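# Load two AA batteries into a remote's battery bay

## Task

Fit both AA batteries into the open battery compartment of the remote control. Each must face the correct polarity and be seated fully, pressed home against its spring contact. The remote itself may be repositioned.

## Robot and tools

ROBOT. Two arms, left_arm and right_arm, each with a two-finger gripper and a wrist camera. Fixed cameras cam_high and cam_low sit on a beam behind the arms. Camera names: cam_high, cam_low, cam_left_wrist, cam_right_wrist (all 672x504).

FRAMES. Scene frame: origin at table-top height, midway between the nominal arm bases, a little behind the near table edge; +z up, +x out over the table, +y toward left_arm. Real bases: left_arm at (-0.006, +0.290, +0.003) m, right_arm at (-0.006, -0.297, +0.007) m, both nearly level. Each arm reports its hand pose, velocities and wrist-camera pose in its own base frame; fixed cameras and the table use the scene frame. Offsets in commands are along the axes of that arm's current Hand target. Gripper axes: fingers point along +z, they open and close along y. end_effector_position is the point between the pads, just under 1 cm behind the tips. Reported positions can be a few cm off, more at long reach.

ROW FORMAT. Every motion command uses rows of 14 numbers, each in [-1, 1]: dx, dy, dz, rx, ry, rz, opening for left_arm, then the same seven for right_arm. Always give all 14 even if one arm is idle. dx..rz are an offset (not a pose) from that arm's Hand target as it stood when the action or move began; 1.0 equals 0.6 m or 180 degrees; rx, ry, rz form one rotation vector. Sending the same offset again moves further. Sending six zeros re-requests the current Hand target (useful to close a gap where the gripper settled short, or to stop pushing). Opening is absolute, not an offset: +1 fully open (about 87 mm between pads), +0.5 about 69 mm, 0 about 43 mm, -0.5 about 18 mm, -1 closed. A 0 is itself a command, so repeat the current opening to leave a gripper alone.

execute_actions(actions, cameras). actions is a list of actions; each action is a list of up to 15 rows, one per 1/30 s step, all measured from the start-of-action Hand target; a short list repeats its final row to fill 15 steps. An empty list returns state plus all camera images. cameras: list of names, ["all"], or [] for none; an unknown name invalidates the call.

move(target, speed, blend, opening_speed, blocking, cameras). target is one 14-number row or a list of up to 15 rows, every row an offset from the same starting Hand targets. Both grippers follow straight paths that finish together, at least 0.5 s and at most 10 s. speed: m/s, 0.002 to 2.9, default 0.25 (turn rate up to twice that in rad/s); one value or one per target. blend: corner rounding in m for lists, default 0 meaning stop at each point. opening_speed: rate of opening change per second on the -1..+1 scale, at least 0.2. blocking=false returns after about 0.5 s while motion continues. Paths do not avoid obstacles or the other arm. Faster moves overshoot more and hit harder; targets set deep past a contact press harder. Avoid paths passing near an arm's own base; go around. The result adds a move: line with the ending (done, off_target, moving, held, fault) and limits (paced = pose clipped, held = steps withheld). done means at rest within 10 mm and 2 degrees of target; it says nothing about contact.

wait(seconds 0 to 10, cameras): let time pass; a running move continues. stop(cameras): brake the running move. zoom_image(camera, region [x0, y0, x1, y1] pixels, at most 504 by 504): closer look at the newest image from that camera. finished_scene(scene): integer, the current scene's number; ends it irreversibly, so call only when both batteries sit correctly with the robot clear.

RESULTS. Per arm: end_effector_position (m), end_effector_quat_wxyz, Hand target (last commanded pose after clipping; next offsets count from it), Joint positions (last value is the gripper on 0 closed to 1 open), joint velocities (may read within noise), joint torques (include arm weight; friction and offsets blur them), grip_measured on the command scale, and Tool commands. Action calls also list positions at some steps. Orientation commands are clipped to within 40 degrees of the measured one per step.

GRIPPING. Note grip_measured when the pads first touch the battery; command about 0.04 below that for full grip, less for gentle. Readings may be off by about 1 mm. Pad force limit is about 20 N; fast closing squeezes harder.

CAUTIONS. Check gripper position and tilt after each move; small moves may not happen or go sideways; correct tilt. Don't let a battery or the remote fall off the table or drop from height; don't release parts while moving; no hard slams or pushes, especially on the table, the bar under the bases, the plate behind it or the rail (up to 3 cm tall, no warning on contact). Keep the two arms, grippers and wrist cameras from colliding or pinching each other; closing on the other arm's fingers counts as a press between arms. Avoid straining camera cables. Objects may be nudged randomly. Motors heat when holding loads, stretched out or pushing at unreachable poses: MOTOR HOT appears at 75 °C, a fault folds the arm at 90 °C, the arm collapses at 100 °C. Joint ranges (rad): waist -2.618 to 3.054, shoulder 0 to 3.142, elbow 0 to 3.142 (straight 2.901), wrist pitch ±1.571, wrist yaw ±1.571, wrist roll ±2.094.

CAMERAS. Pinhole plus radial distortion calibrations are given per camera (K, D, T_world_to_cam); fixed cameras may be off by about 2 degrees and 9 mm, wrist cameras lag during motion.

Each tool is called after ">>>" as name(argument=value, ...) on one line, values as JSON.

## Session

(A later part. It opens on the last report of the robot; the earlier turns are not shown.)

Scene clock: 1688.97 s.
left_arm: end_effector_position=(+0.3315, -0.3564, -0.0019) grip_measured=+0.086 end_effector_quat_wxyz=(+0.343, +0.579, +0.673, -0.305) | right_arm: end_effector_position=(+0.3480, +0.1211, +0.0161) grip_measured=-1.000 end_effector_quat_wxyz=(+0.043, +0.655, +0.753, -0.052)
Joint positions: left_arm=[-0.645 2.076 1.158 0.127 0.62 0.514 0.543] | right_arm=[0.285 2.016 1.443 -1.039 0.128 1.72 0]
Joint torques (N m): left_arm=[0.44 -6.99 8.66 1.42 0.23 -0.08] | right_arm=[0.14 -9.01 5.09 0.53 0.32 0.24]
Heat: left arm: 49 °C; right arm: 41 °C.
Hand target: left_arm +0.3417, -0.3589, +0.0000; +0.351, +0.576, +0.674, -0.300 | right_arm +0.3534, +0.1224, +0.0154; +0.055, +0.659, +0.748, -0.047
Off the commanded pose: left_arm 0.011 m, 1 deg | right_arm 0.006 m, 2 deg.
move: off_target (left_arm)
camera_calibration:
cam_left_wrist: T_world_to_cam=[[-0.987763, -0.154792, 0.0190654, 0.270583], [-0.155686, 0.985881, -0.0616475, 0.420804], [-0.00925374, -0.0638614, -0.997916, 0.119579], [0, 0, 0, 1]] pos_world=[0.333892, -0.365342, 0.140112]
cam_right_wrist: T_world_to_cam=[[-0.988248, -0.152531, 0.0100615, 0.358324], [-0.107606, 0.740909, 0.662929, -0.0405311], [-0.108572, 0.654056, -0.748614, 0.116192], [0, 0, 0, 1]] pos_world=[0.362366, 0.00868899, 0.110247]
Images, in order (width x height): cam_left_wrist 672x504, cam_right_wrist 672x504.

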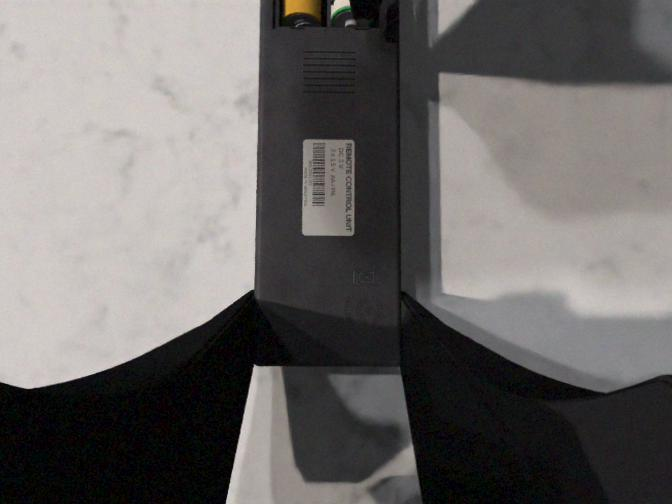

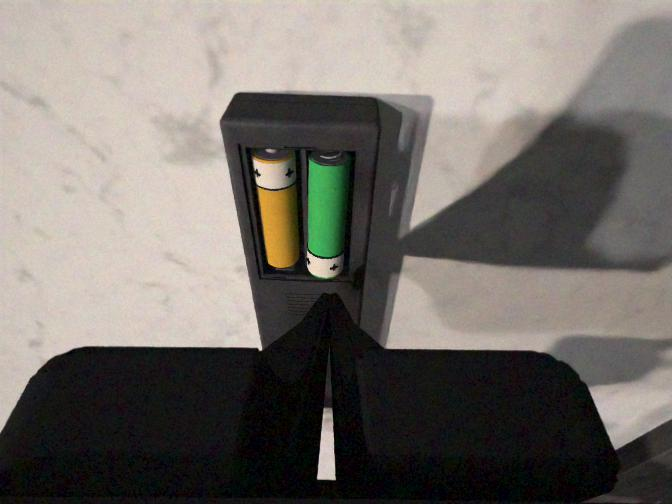

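>>> move(target=[[0,0,0,0,0,0,0.0,-0.005,0.0,-0.04,0,0.03,0,-1],[0,0,0,0,0,0,0.0,-0.011,0.0162,0.0075,0,0.055,0,-1]], speed=[0.1,0.08], blend=[0.004,0], cameras=["cam_right_wrist"])

>>> zoom_image(camera="cam_right_wrist", region=[240, 180, 420, 330])

Scene clock: 1725.77 s.
left_arm: end_effector_position=(+0.3315, -0.3564, -0.0019) grip_measured=+0.086 end_effector_quat_wxyz=(+0.343, +0.579, +0.673, -0.305) | right_arm: end_effector_position=(+0.3611, +0.1154, +0.0129) grip_measured=-1.000 end_effector_quat_wxyz=(-0.009, +0.665, +0.747, +0.001)
Joint positions: left_arm=[-0.645 2.076 1.158 0.127 0.62 0.514 0.543] | right_arm=[0.192 2.039 1.446 -0.988 -0.015 1.648 0]
Joint torques (N m): left_arm=[0.42 -7.01 8.68 1.41 0.24 -0.07] | right_arm=[-0.62 -9.14 5.03 0.54 0.06 -0.23]
Heat: left arm: 49 °C; right arm: 42 °C.
Hand target: left_arm +0.3417, -0.3589, +0.0000; +0.351, +0.576, +0.674, -0.300 | right_arm +0.3639, +0.1166, +0.0118; -0.010, +0.661, +0.750, +0.010
Off the commanded pose: left_arm 0.011 m, 1 deg | right_arm 0.003 m, 1 deg.
move: off_target (left_arm)
camera_calibration:
cam_right_wrist: T_world_to_cam=[[-0.991667, -0.12882, -0.00168159, 0.369089], [-0.0841386, 0.637709, 0.765668, -0.0306953], [-0.0975611, 0.759429, -0.643234, 0.101541], [0, 0, 0, 1]] pos_world=[0.373337, -0.00999246, 0.0894377]
Images, in order (width x height): cam_right_wrist 672x504.

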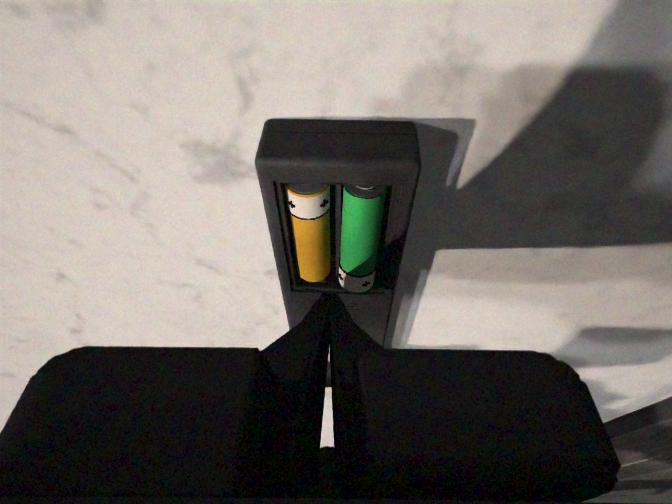

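Scaled by 2.800 from the camera's 672x504 image, which has a finer 960x720 frame.

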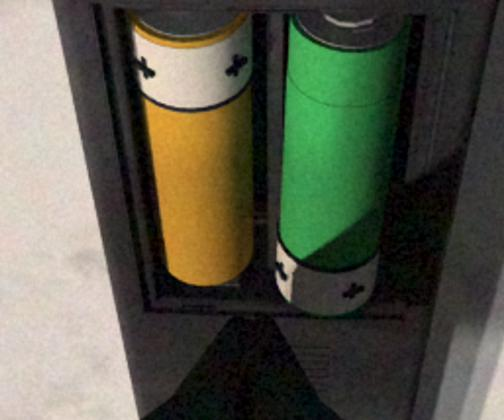

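>>> move(target=[0,0,0,0,0,0,0.0,0.0,-0.0033,0.0292,0,0,0,-1], speed=0.06, cameras=["cam_right_wrist","cam_left_wrist"])

>>> zoom_image(camera="cam_right_wrist", region=[240, 190, 420, 340])

>>> zoom_image(camera="cam_left_wrist", region=[265, 0, 405, 50])

Scene clock: 1731.53 s.
left_arm: end_effector_position=(+0.3314, -0.3564, -0.0020) grip_measured=+0.086 end_effector_quat_wxyz=(+0.342, +0.579, +0.674, -0.305) | right_arm: end_effector_position=(+0.3601, +0.1156, +0.0006) grip_measured=-1.000 end_effector_quat_wxyz=(-0.009, +0.665, +0.747, +0.004)
Joint positions: left_arm=[-0.645 2.076 1.158 0.127 0.62 0.514 0.543] | right_arm=[0.192 2.049 1.407 -0.935 -0.019 1.647 0]
Joint torques (N m): left_arm=[0.46 -6.97 8.62 1.42 0.23 -0.07] | right_arm=[-0.25 -8.39 4.14 0.63 0.05 -0.18]
Heat: left arm: 49 °C; right arm: 42 °C.
Hand target: left_arm +0.3417, -0.3589, +0.0000; +0.351, +0.576, +0.674, -0.300 | right_arm +0.3618, +0.1168, -0.0057; -0.010, +0.661, +0.750, +0.010
Off the commanded pose: left_arm 0.011 m, 1 deg | right_arm 0.007 m, 1 deg.
move: off_target (left_arm)
camera_calibration:
cam_left_wrist: T_world_to_cam=[[-0.987757, -0.154762, 0.0195955, 0.270519], [-0.155686, 0.985911, -0.0611608, 0.42074], [-0.00985405, -0.0634628, -0.997936, 0.119828], [0, 0, 0, 1]] pos_world=[0.333891, -0.365341, 0.140012]
cam_right_wrist: T_world_to_cam=[[-0.99166, -0.128725, -0.00636092, 0.368107], [-0.0872423, 0.634123, 0.768295, -0.0199512], [-0.0948653, 0.762442, -0.640065, 0.0921133], [0, 0, 0, 1]] pos_world=[0.372034, -0.0101949, 0.0766284]
Images, in order (width x height): cam_left_wrist 672x504, cam_right_wrist 672x504.

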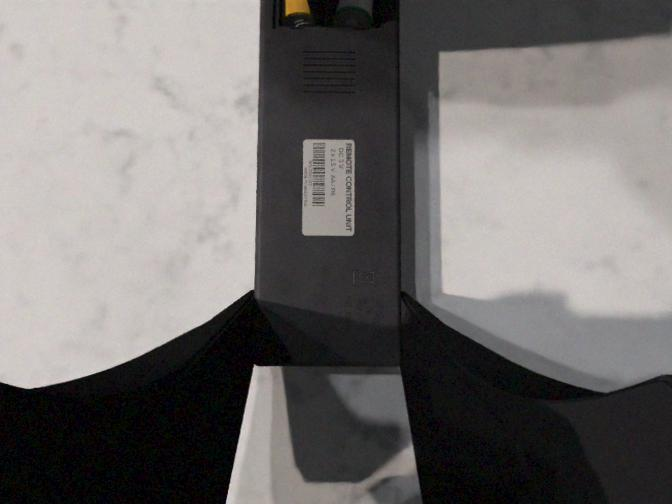

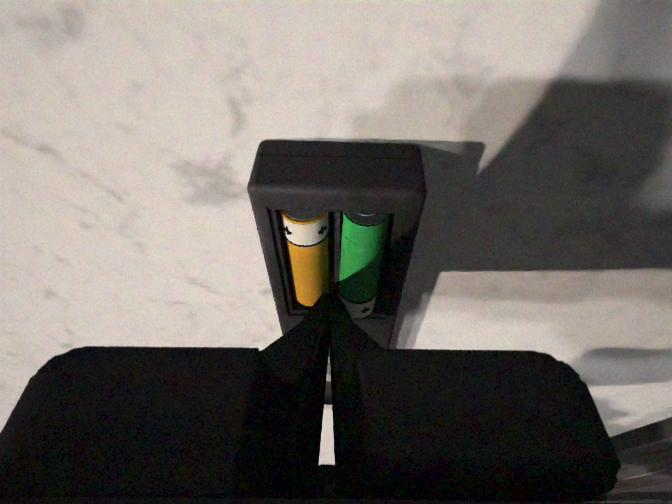

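Scaled by 2.800 from the camera's 672x504 image, which has a finer 960x720 frame.

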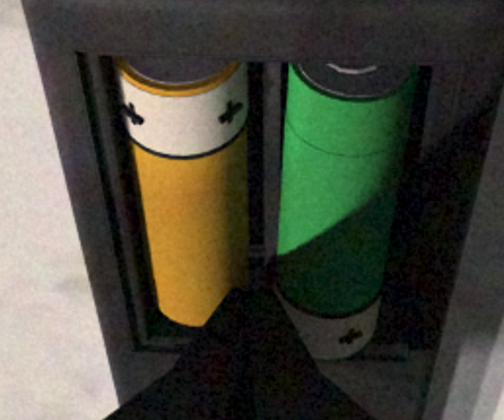

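Scaled by 3.600 from the camera's 672x504 image, which has a finer 960x720 frame.

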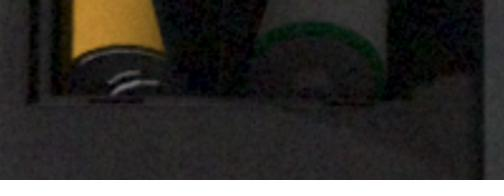

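>>> move(target=[0,0,0,0,0,0,0.0,-0.018,-0.025,-0.003,0,0,0,-1], speed=0.04, cameras=["cam_right_wrist","cam_left_wrist"])

>>> zoom_image(camera="cam_right_wrist", region=[240, 190, 420, 340])

>>> zoom_image(camera="cam_left_wrist", region=[265, 0, 405, 50])

Scene clock: 1735.37 s.
left_arm: end_effector_position=(+0.3314, -0.3564, -0.0020) grip_measured=+0.086 end_effector_quat_wxyz=(+0.342, +0.579, +0.674, -0.305) | right_arm: end_effector_position=(+0.3589, +0.1134, -0.0001) grip_measured=-1.000 end_effector_quat_wxyz=(-0.010, +0.667, +0.745, +0.031)
Joint positions: left_arm=[-0.645 2.076 1.158 0.127 0.62 0.514 0.543] | right_arm=[0.17 2.011 1.339 -0.862 -0.055 1.631 0]
Joint torques (N m): left_arm=[0.43 -7.01 8.66 1.41 0.23 -0.08] | right_arm=[-0.81 -9.37 3.43 0.23 0.4 -0.28]
Heat: left arm: 49 °C; right arm: 42 °C.
Hand target: left_arm +0.3417, -0.3589, +0.0000; +0.351, +0.576, +0.674, -0.300 | right_arm +0.3484, +0.1041, -0.0041; -0.010, +0.661, +0.750, +0.010
Off the commanded pose: left_arm 0.011 m, 1 deg | right_arm 0.015 m, 3 deg.
move: off_target (left_arm, right_arm)
camera_calibration:
cam_left_wrist: T_world_to_cam=[[-0.987757, -0.154762, 0.0195955, 0.270519], [-0.155686, 0.985911, -0.0611608, 0.42074], [-0.00985405, -0.0634628, -0.997936, 0.119828], [0, 0, 0, 1]] pos_world=[0.333891, -0.365341, 0.140012]
cam_right_wrist: T_world_to_cam=[[-0.991399, -0.122461, -0.0461621, 0.365819], [-0.111153, 0.601701, 0.790949, -0.00583993], [-0.0690844, 0.789278, -0.610138, 0.0808648], [0, 0, 0, 1]] pos_world=[0.36761, -0.0155125, 0.0708447]
Images, in order (width x height): cam_left_wrist 672x504, cam_right_wrist 672x504.

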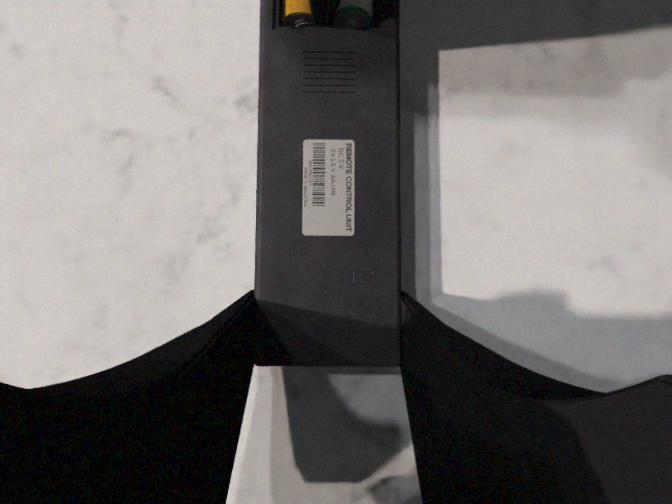

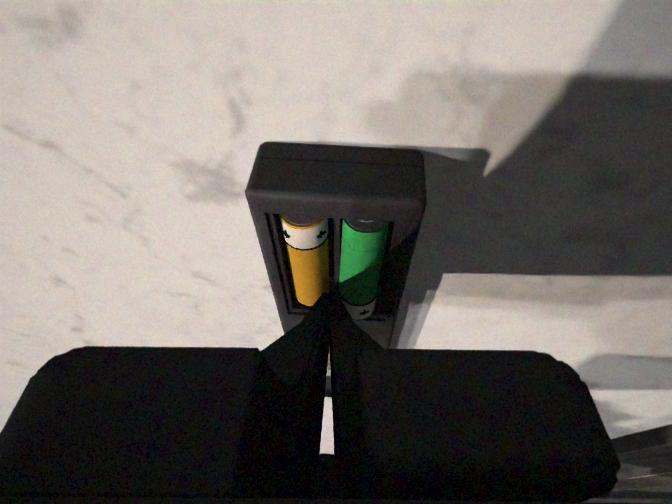

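Scaled by 2.800 from the camera's 672x504 image, which has a finer 960x720 frame.

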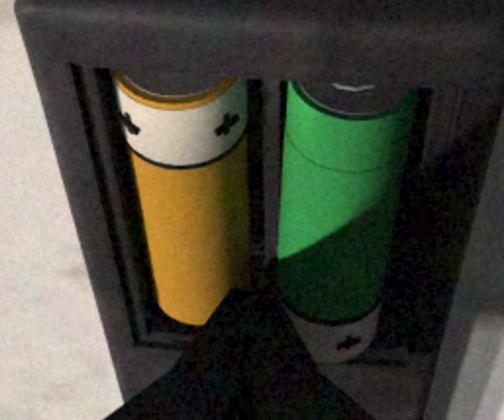

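Scaled by 3.600 from the camera's 672x504 image, which has a finer 960x720 frame.

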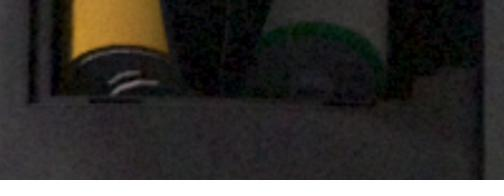

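Continue pushing in the same diagonal.

>>> move(target=[0,0,0,0,0,0,0.0,-0.015,-0.025,0.0,0,0,0,-1], speed=0.04, cameras=["cam_right_wrist","cam_left_wrist"])

>>> zoom_image(camera="cam_right_wrist", region=[240, 190, 420, 340])

>>> zoom_image(camera="cam_left_wrist", region=[265, 0, 405, 50])

Scene clock: 1738.50 s.
left_arm: end_effector_position=(+0.3295, -0.3569, -0.0019) grip_measured=+0.086 end_effector_quat_wxyz=(+0.340, +0.581, +0.672, -0.309) | right_arm: end_effector_position=(+0.3532, +0.1056, -0.0018) grip_measured=-1.000 end_effector_quat_wxyz=(-0.006, +0.669, +0.742, +0.045)
Joint positions: left_arm=[-0.646 2.076 1.158 0.123 0.629 0.516 0.543] | right_arm=[0.145 1.969 1.264 -0.804 -0.067 1.614 0]
Joint torques (N m): left_arm=[0.53 -7.05 8.62 1.45 0.13 -0.09] | right_arm=[-0.95 -9.87 3.49 0 0.48 -0.36]
Heat: left arm: 49 °C; right arm: 42 °C.
Hand target: left_arm +0.3418, -0.3588, +0.0000; +0.351, +0.576, +0.674, -0.300 | right_arm +0.3347, +0.0933, -0.0045; -0.010, +0.661, +0.750, +0.010
Off the commanded pose: left_arm 0.012 m, 2 deg | right_arm 0.022 m, 4 deg.
move: off_target (left_arm, right_arm)
camera_calibration:
cam_left_wrist: T_world_to_cam=[[-0.988832, -0.146905, 0.025098, 0.27177], [-0.148228, 0.986927, -0.0632719, 0.418851], [-0.015475, -0.0662855, -0.997681, 0.120707], [0, 0, 0, 1]] pos_world=[0.332688, -0.36545, 0.140108]
cam_right_wrist: T_world_to_cam=[[-0.990758, -0.114548, -0.0726398, 0.35806], [-0.126675, 0.589958, 0.797435, 0.00624453], [-0.0484902, 0.799267, -0.599016, 0.0772533], [0, 0, 0, 1]] pos_world=[0.359288, -0.024415, 0.0673058]
Images, in order (width x height): cam_left_wrist 672x504, cam_right_wrist 672x504.

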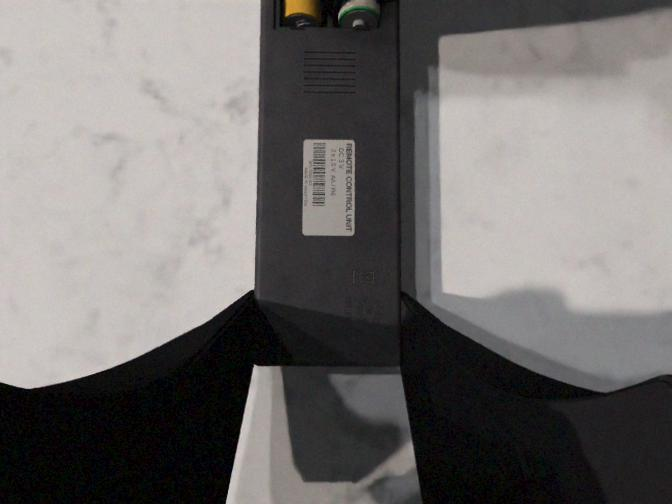

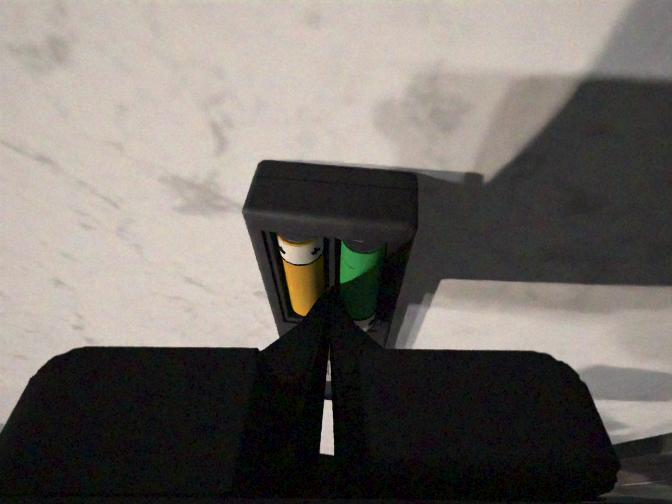

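Scaled by 2.800 from the camera's 672x504 image, which has a finer 960x720 frame.

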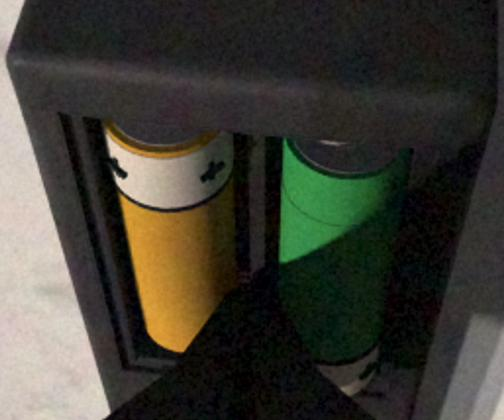

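Scaled by 3.600 from the camera's 672x504 image, which has a finer 960x720 frame.

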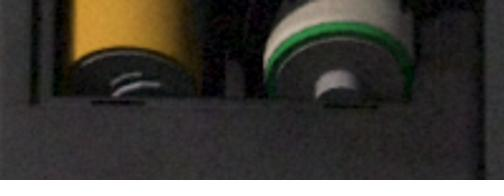

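>>> move(target=[[0,0,0,0,0,0,0.0,0.018,0.037,0.0,0,0,0,-1],[0,0,0,0,0,0,0.0,0.018,0.037,-0.1,0,0,0,-1]], speed=[0.05,0.1], cameras=["cam_right_wrist","cam_left_wrist","cam_low"])

>>> zoom_image(camera="cam_right_wrist", region=[240, 150, 420, 300])

>>> zoom_image(camera="cam_left_wrist", region=[265, 0, 405, 50])

>>> zoom_image(camera="cam_low", region=[155, 310, 215, 350])

Scene clock: 1748.23 s.
left_arm: end_effector_position=(+0.3295, -0.3569, -0.0019) grip_measured=+0.086 end_effector_quat_wxyz=(+0.340, +0.581, +0.672, -0.309) | right_arm: end_effector_position=(+0.3476, +0.1036, +0.0428) grip_measured=-1.000 end_effector_quat_wxyz=(-0.029, +0.667, +0.745, -0.004)
Joint positions: left_arm=[-0.646 2.076 1.158 0.123 0.63 0.516 0.543] | right_arm=[0.155 1.979 1.476 -1.112 -0.041 1.614 0]
Joint torques (N m): left_arm=[0.53 -7.01 8.57 1.44 0.14 -0.1] | right_arm=[0.43 -11.17 7.08 0.3 0.24 -0.1]
Heat: left arm: 49 °C; right arm: 43 °C.
Hand target: left_arm +0.3418, -0.3588, +0.0000; +0.351, +0.576, +0.674, -0.300 | right_arm +0.3554, +0.1052, +0.0559; -0.010, +0.661, +0.750, +0.010
Off the commanded pose: left_arm 0.013 m, 2 deg | right_arm 0.015 m, 3 deg.
move: off_target (left_arm, right_arm)
camera_calibration:
cam_left_wrist: T_world_to_cam=[[-0.988874, -0.14659, 0.0253022, 0.27187], [-0.14793, 0.986961, -0.063448, 0.418789], [-0.0156715, -0.066485, -0.997664, 0.120697], [0, 0, 0, 1]] pos_world=[0.332688, -0.365451, 0.140108]
cam_right_wrist: T_world_to_cam=[[-0.991699, -0.124602, 0.0317279, 0.352338], [-0.0532261, 0.622452, 0.780846, -0.0570031], [-0.117044, 0.772675, -0.623918, 0.133024], [0, 0, 0, 1]] pos_world=[0.361949, -0.0234006, 0.116328]
Images, in order (width x height): cam_low 672x504, cam_left_wrist 672x504, cam_right_wrist 672x504.

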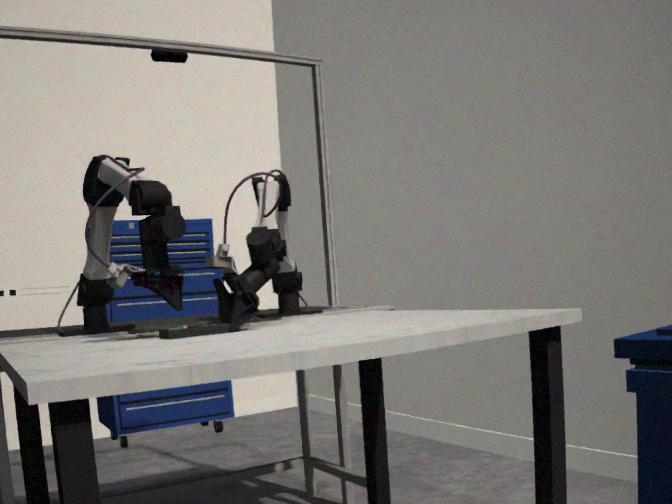

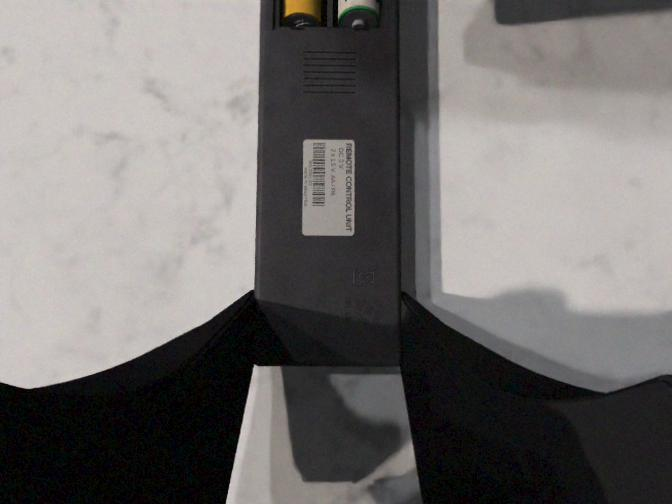

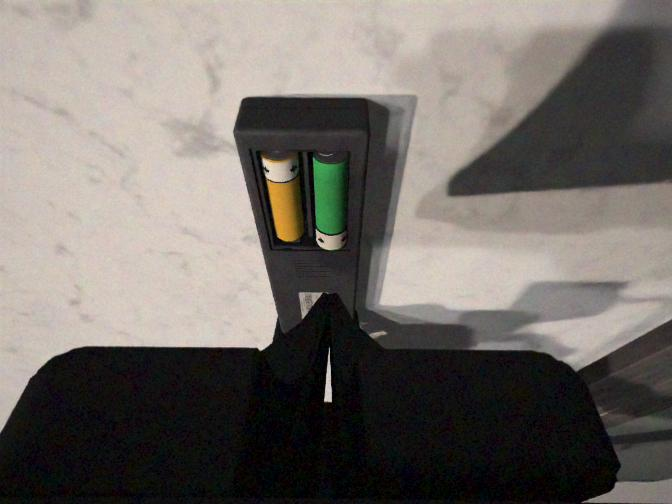

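Scaled by 2.800 from the camera's 672x504 image, which has a finer 960x720 frame.

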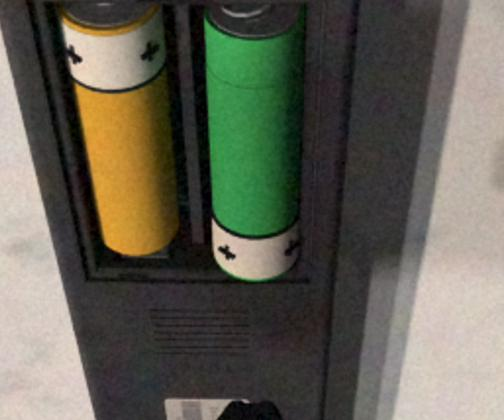

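Scaled by 3.600 from the camera's 672x504 image, which has a finer 960x720 frame.

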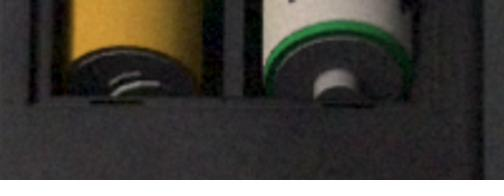

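Scaled by 8.400 from the camera's 672x504 image, which has a finer 960x720 frame.

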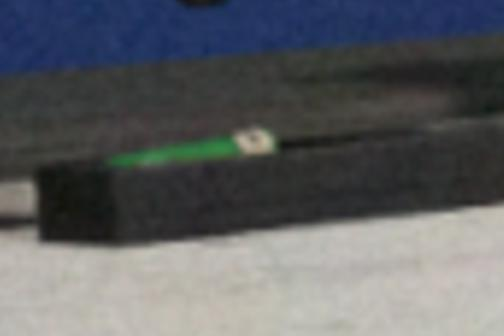

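>>> move(target=[0,0,0,0,0,0,0.0,0.028,-0.0068,0.0682,0,-0.033,0,-1], speed=0.08, cameras=["cam_right_wrist","cam_left_wrist"])

>>> zoom_image(camera="cam_right_wrist", region=[240, 180, 420, 330])

>>> zoom_image(camera="cam_left_wrist", region=[265, 0, 405, 50])

Scene clock: 1755.93 s.
left_arm: end_effector_position=(+0.3295, -0.3569, -0.0019) grip_measured=+0.086 end_effector_quat_wxyz=(+0.340, +0.581, +0.672, -0.309) | right_arm: end_effector_position=(+0.3446, +0.1212, +0.0172) grip_measured=-1.000 end_effector_quat_wxyz=(+0.018, +0.657, +0.754, -0.027)
Joint positions: left_arm=[-0.646 2.076 1.158 0.123 0.63 0.516 0.543] | right_arm=[0.254 1.991 1.405 -1.008 0.061 1.688 0]
Joint torques (N m): left_arm=[0.53 -7.01 8.62 1.45 0.13 -0.09] | right_arm=[0.46 -8.47 5.08 0.52 0.23 0.15]
Heat: left arm: 50 °C; right arm: 43 °C.
Hand target: left_arm +0.3418, -0.3588, +0.0000; +0.351, +0.576, +0.674, -0.300 | right_arm +0.3493, +0.1225, +0.0154; +0.029, +0.661, +0.750, -0.024
Off the commanded pose: left_arm 0.013 m, 2 deg | right_arm 0.005 m, 1 deg.
move: off_target (left_arm)
camera_calibration:
cam_left_wrist: T_world_to_cam=[[-0.988874, -0.14659, 0.0253022, 0.27187], [-0.14793, 0.986961, -0.063448, 0.418789], [-0.0156715, -0.066485, -0.997664, 0.120697], [0, 0, 0, 1]] pos_world=[0.332688, -0.365451, 0.140108]
cam_right_wrist: T_world_to_cam=[[-0.988516, -0.151056, 0.00432203, 0.355064], [-0.102797, 0.693118, 0.713456, -0.0384247], [-0.110768, 0.704818, -0.700687, 0.11042], [0, 0, 0, 1]] pos_world=[0.359267, 0.00244134, 0.10325]
Images, in order (width x height): cam_left_wrist 672x504, cam_right_wrist 672x504.

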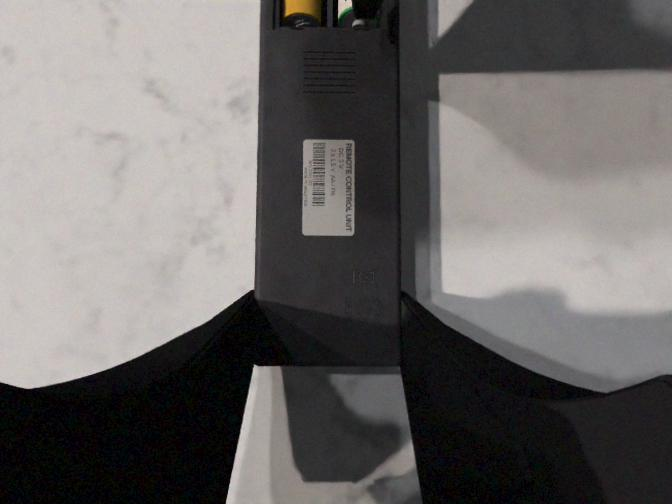

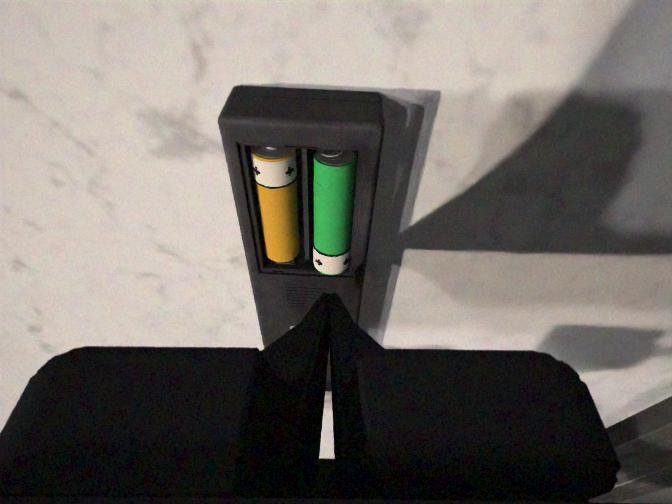

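Scaled by 2.800 from the camera's 672x504 image, which has a finer 960x720 frame.

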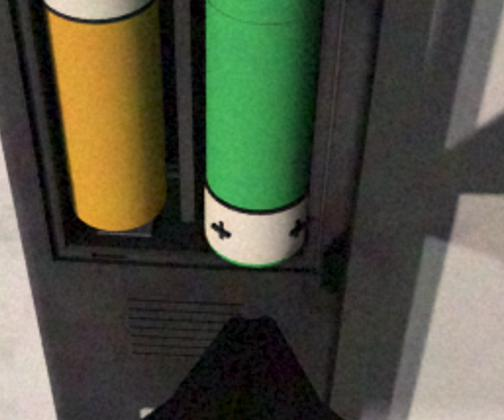

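Scaled by 3.600 from the camera's 672x504 image, which has a finer 960x720 frame.

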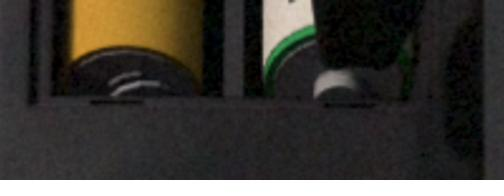

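>>> move(target=[0,0,0,0,0,0,0.0,-0.008,-0.002,0.034,0,0,0,-1], speed=0.05, cameras=["cam_right_wrist","cam_left_wrist"])

>>> zoom_image(camera="cam_right_wrist", region=[240, 180, 420, 330])

>>> zoom_image(camera="cam_left_wrist", region=[265, 0, 405, 50])

Scene clock: 1762.37 s.
left_arm: end_effector_position=(+0.3299, -0.3568, -0.0020) grip_measured=+0.086 end_effector_quat_wxyz=(+0.341, +0.581, +0.672, -0.308) | right_arm: end_effector_position=(+0.3439, +0.1223, +0.0044) grip_measured=-1.000 end_effector_quat_wxyz=(+0.018, +0.657, +0.753, -0.022)
Joint positions: left_arm=[-0.646 2.076 1.158 0.124 0.627 0.517 0.543] | right_arm=[0.254 2.001 1.363 -0.949 0.054 1.689 0]
Joint torques (N m): left_arm=[0.53 -7.04 8.64 1.43 0.15 -0.1] | right_arm=[-1.14 -7.64 3.92 0.67 0.41 0.04]
Heat: left arm: 50 °C; right arm: 43 °C.
Hand target: left_arm +0.3419, -0.3588, +0.0000; +0.351, +0.576, +0.674, -0.300 | right_arm +0.3489, +0.1161, -0.0045; +0.029, +0.661, +0.750, -0.024
Off the commanded pose: left_arm 0.012 m, 2 deg | right_arm 0.012 m, 1 deg.
move: off_target (left_arm, right_arm)
camera_calibration:
cam_left_wrist: T_world_to_cam=[[-0.988783, -0.147589, 0.0229167, 0.271914], [-0.148757, 0.986892, -0.0625768, 0.418924], [-0.0133806, -0.0652839, -0.997777, 0.120293], [0, 0, 0, 1]] pos_world=[0.332791, -0.365448, 0.14001]
cam_right_wrist: T_world_to_cam=[[-0.988597, -0.15056, -0.00290888, 0.354454], [-0.106701, 0.686721, 0.719047, -0.0280011], [-0.106262, 0.711158, -0.694955, 0.0982339], [0, 0, 0, 1]] pos_world=[0.357862, 0.00273584, 0.0894334]
Images, in order (width x height): cam_left_wrist 672x504, cam_right_wrist 672x504.

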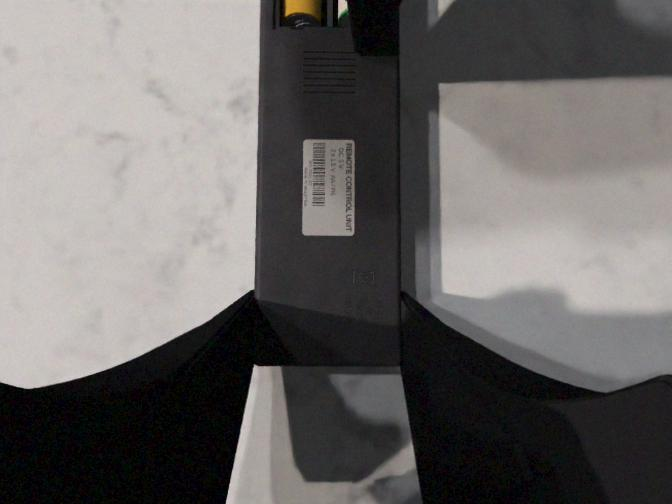

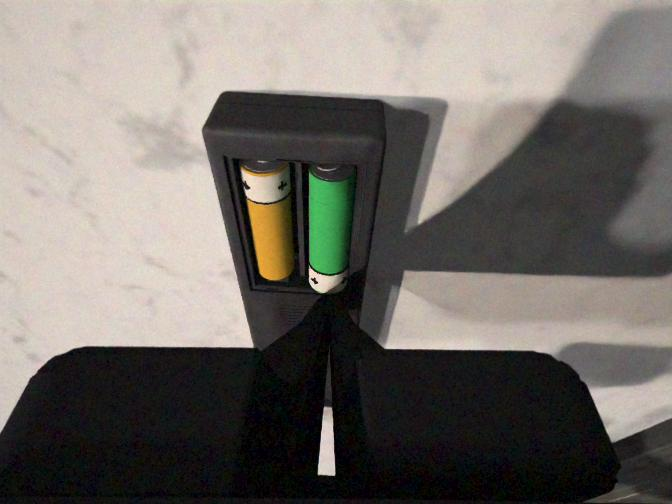

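Scaled by 2.800 from the camera's 672x504 image, which has a finer 960x720 frame.

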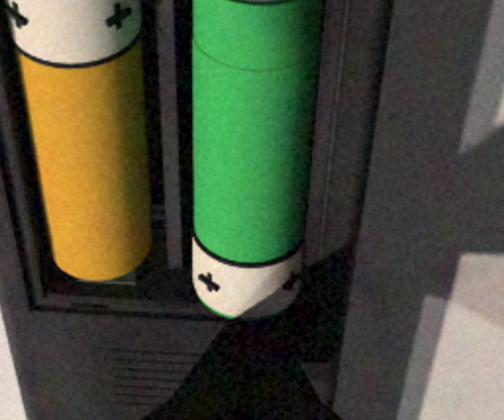

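Scaled by 3.600 from the camera's 672x504 image, which has a finer 960x720 frame.

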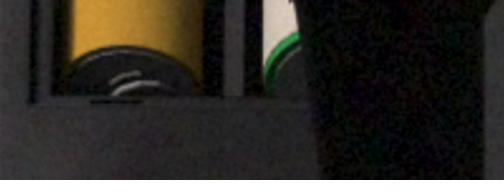

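>>> move(target=[0,0,0,0,0,0,0.0,-0.03,-0.002,0.004,0,0.02,0,-1], speed=0.05, cameras=["cam_right_wrist","cam_left_wrist"])

>>> zoom_image(camera="cam_right_wrist", region=[240, 180, 420, 330])

>>> zoom_image(camera="cam_left_wrist", region=[265, 0, 405, 50])

Scene clock: 1767.67 s.
left_arm: end_effector_position=(+0.3301, -0.3569, -0.0018) grip_measured=+0.086 end_effector_quat_wxyz=(+0.341, +0.581, +0.672, -0.308) | right_arm: end_effector_position=(+0.3444, +0.1211, +0.0040) grip_measured=-1.000 end_effector_quat_wxyz=(-0.029, +0.657, +0.753, +0.019)
Joint positions: left_arm=[-0.646 2.076 1.158 0.125 0.627 0.517 0.543] | right_arm=[0.19 2.001 1.339 -0.914 -0.07 1.624 0]
Joint torques (N m): left_arm=[0.49 -7.05 8.62 1.43 0.16 -0.1] | right_arm=[-2.24 -8.1 3.82 0.62 0.78 -0.12]
Heat: left arm: 50 °C; right arm: 43 °C.
Hand target: left_arm +0.3418, -0.3588, +0.0000; +0.351, +0.576, +0.674, -0.300 | right_arm +0.3499, +0.0980, -0.0055; +0.005, +0.661, +0.750, -0.004
Off the commanded pose: left_arm 0.012 m, 2 deg | right_arm 0.026 m, 5 deg.
move: off_target (left_arm, right_arm)
camera_calibration:
cam_left_wrist: T_world_to_cam=[[-0.988767, -0.147848, 0.0219192, 0.271953], [-0.148958, 0.98682, -0.0632271, 0.419063], [-0.0122823, -0.065782, -0.997758, 0.119843], [0, 0, 0, 1]] pos_world=[0.332793, -0.365449, 0.14011]
cam_right_wrist: T_world_to_cam=[[-0.988662, -0.150063, -0.00530499, 0.354892], [-0.0942978, 0.592992, 0.799668, -0.0201924], [-0.116855, 0.791101, -0.60042, 0.0924809], [0, 0, 0, 1]] pos_world=[0.359771, -0.00793147, 0.0735572]
Images, in order (width x height): cam_left_wrist 672x504, cam_right_wrist 672x504.

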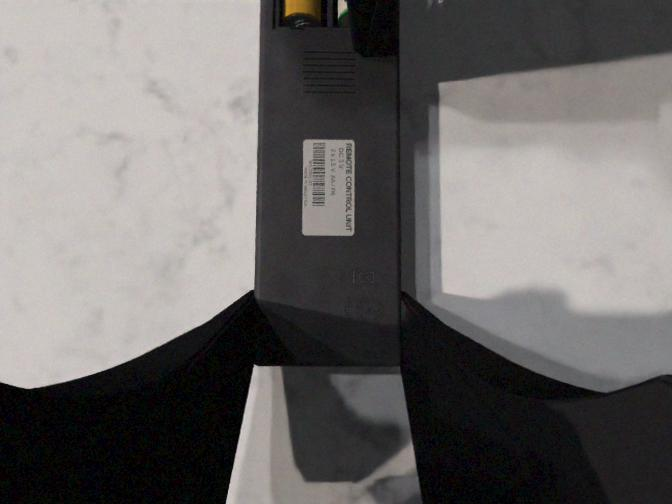

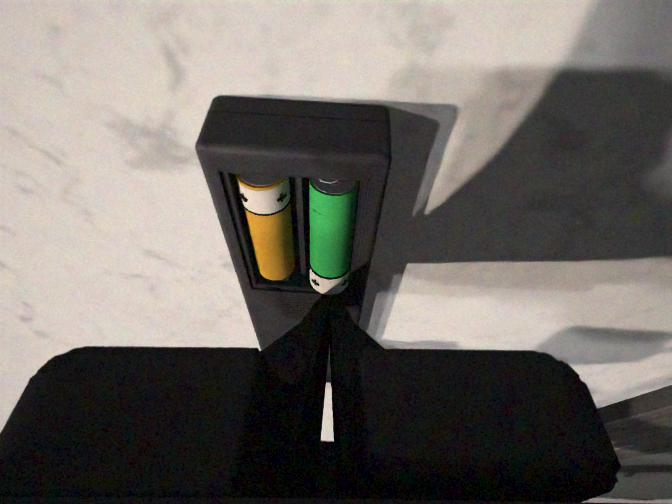

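Scaled by 2.800 from the camera's 672x504 image, which has a finer 960x720 frame.

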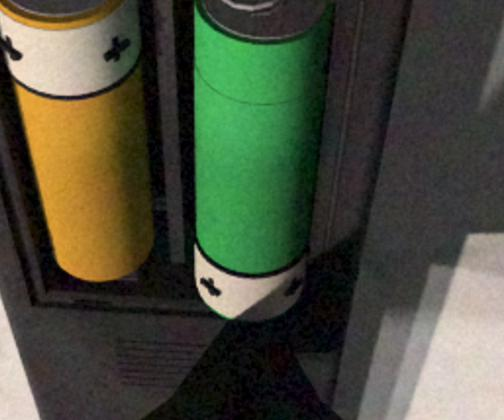

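Scaled by 3.600 from the camera's 672x504 image, which has a finer 960x720 frame.

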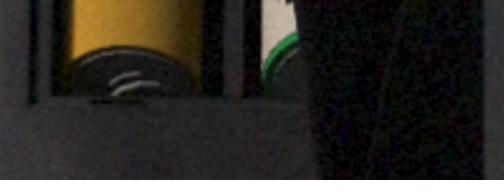

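>>> move(target=[0,0,0,0,0,0,0.0,-0.03,-0.004,0.012,0,0,0,-1], speed=0.05, cameras=["cam_right_wrist","cam_left_wrist"])

>>> zoom_image(camera="cam_right_wrist", region=[240, 180, 420, 330])

>>> zoom_image(camera="cam_left_wrist", region=[265, 0, 405, 50])

Scene clock: 1772.93 s.
left_arm: end_effector_position=(+0.3305, -0.3577, -0.0018) grip_measured=+0.086 end_effector_quat_wxyz=(+0.343, +0.581, +0.671, -0.308) | right_arm: end_effector_position=(+0.3474, +0.1048, +0.0025) grip_measured=-1.000 end_effector_quat_wxyz=(-0.038, +0.659, +0.750, +0.034)
Joint positions: left_arm=[-0.647 2.078 1.158 0.13 0.626 0.516 0.543] | right_arm=[0.128 1.998 1.32 -0.892 -0.103 1.57 0]
Joint torques (N m): left_arm=[0.61 -7.19 8.64 1.38 0.18 -0.09] | right_arm=[-1.46 -7.83 3.29 0.57 1.14 -0.17]
Heat: left arm: 50 °C; right arm: 42 °C.
Hand target: left_arm +0.3417, -0.3589, +0.0001; +0.351, +0.576, +0.674, -0.300 | right_arm +0.3499, +0.0796, -0.0125; +0.005, +0.661, +0.750, -0.004
Off the commanded pose: left_arm 0.012 m, 1 deg | right_arm 0.029 m, 7 deg.
move: off_target (left_arm, right_arm)
camera_calibration:
cam_left_wrist: T_world_to_cam=[[-0.988779, -0.148123, 0.0193634, 0.272227], [-0.149088, 0.986643, -0.065631, 0.419996], [-0.00938327, -0.0677814, -0.997656, 0.118192], [0, 0, 0, 1]] pos_world=[0.332898, -0.366052, 0.140209]
cam_right_wrist: T_world_to_cam=[[-0.989873, -0.141142, -0.0151909, 0.354848], [-0.0932226, 0.565609, 0.819388, -0.00650698], [-0.107058, 0.812506, -0.573038, 0.0990839], [0, 0, 0, 1]] pos_world=[0.361256, -0.0267418, 0.0675011]
Images, in order (width x height): cam_left_wrist 672x504, cam_right_wrist 672x504.

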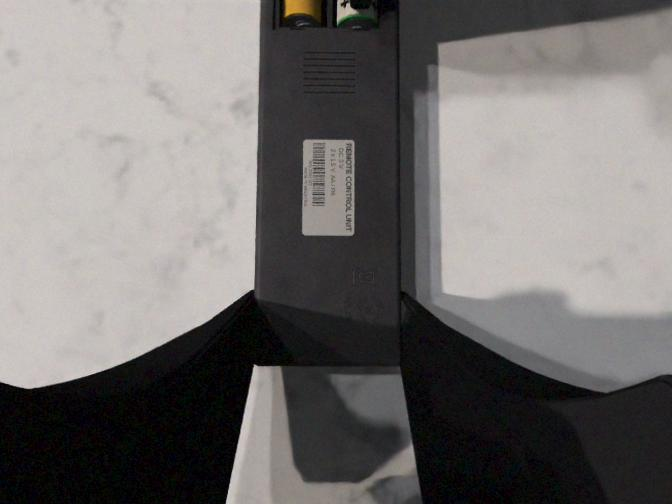

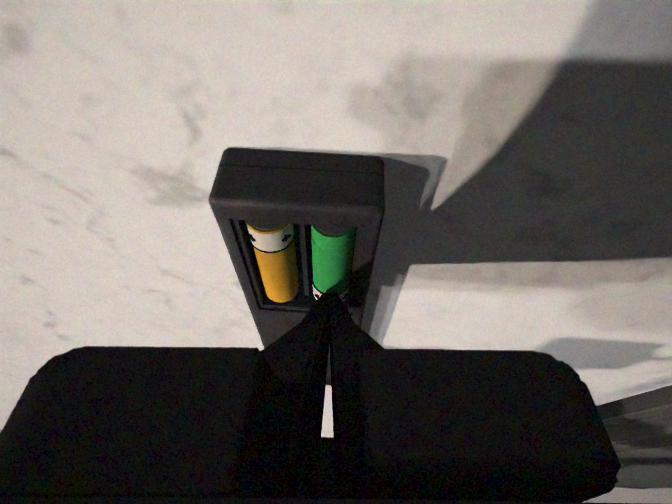

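Scaled by 2.800 from the camera's 672x504 image, which has a finer 960x720 frame.

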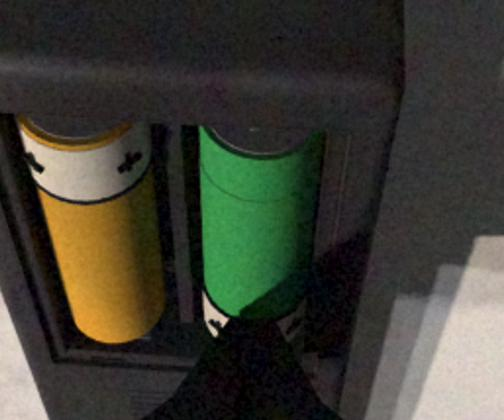

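Scaled by 3.600 from the camera's 672x504 image, which has a finer 960x720 frame.

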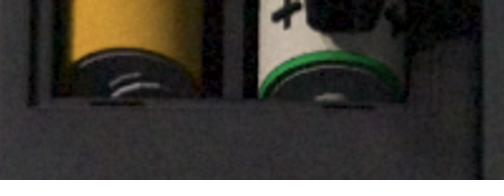

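>>> move(target=[0,0,0,0,0,0,0.0,0.02,0.0,0.02,0,0,0,-1], speed=0.05, cameras=["cam_right_wrist","cam_left_wrist","cam_low"])

>>> zoom_image(camera="cam_right_wrist", region=[240, 180, 420, 330])

>>> zoom_image(camera="cam_left_wrist", region=[265, 0, 405, 50])

>>> zoom_image(camera="cam_low", region=[155, 310, 215, 350])

Scene clock: 1778.10 s.
left_arm: end_effector_position=(+0.3305, -0.3577, -0.0018) grip_measured=+0.086 end_effector_quat_wxyz=(+0.343, +0.581, +0.671, -0.308) | right_arm: end_effector_position=(+0.3465, +0.1069, +0.0019) grip_measured=-1.000 end_effector_quat_wxyz=(-0.035, +0.656, +0.753, +0.036)
Joint positions: left_arm=[-0.647 2.078 1.158 0.13 0.626 0.516 0.543] | right_arm=[0.136 1.992 1.309 -0.879 -0.1 1.57 0]
Joint torques (N m): left_arm=[0.58 -7.17 8.65 1.38 0.18 -0.1] | right_arm=[0.58 -5.57 2.45 0.91 1.07 0.19]
Heat: left arm: 50 °C; right arm: 42 °C.
Hand target: left_arm +0.3417, -0.3589, +0.0001; +0.351, +0.576, +0.674, -0.300 | right_arm +0.3484, +0.0914, -0.0246; +0.005, +0.661, +0.750, -0.004
Off the commanded pose: left_arm 0.011 m, 1 deg | right_arm 0.031 m, 7 deg.
move: off_target (left_arm, right_arm)
camera_calibration:
cam_left_wrist: T_world_to_cam=[[-0.988779, -0.148123, 0.0193634, 0.272227], [-0.149088, 0.986643, -0.065631, 0.419996], [-0.00938327, -0.0677814, -0.997656, 0.118192], [0, 0, 0, 1]] pos_world=[0.332898, -0.366052, 0.140209]
cam_right_wrist: T_world_to_cam=[[-0.988677, -0.148318, -0.0228096, 0.354685], [-0.103806, 0.566208, 0.8177, -0.00364802], [-0.108365, 0.810808, -0.575193, 0.0975778], [0, 0, 0, 1]] pos_world=[0.360864, -0.024445, 0.0671993]
Images, in order (width x height): cam_low 672x504, cam_left_wrist 672x504, cam_right_wrist 672x504.

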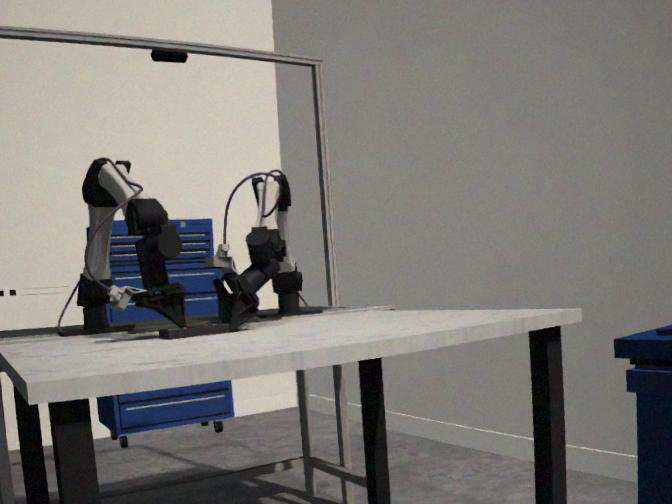

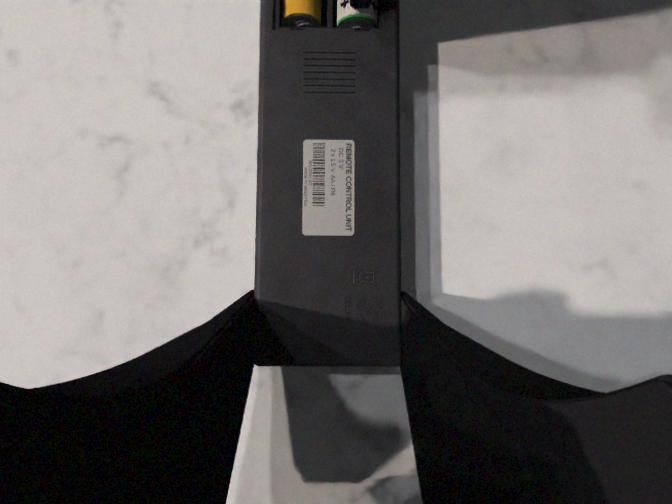

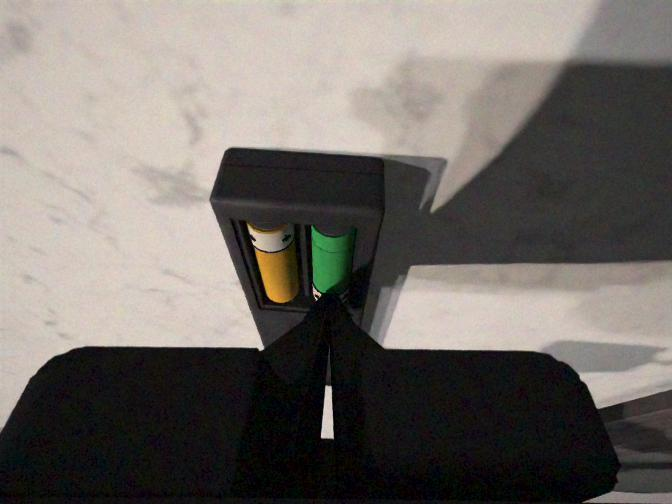

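Scaled by 2.800 from the camera's 672x504 image, which has a finer 960x720 frame.

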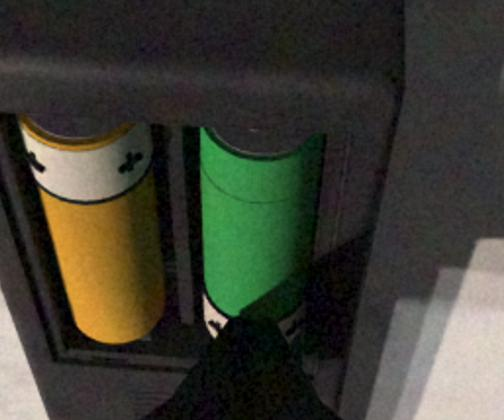

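Scaled by 3.600 from the camera's 672x504 image, which has a finer 960x720 frame.

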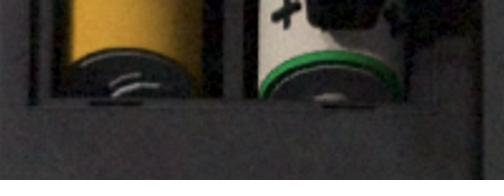

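Scaled by 8.400 from the camera's 672x504 image, which has a finer 960x720 frame.

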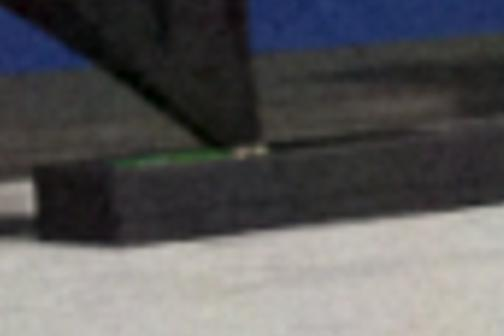

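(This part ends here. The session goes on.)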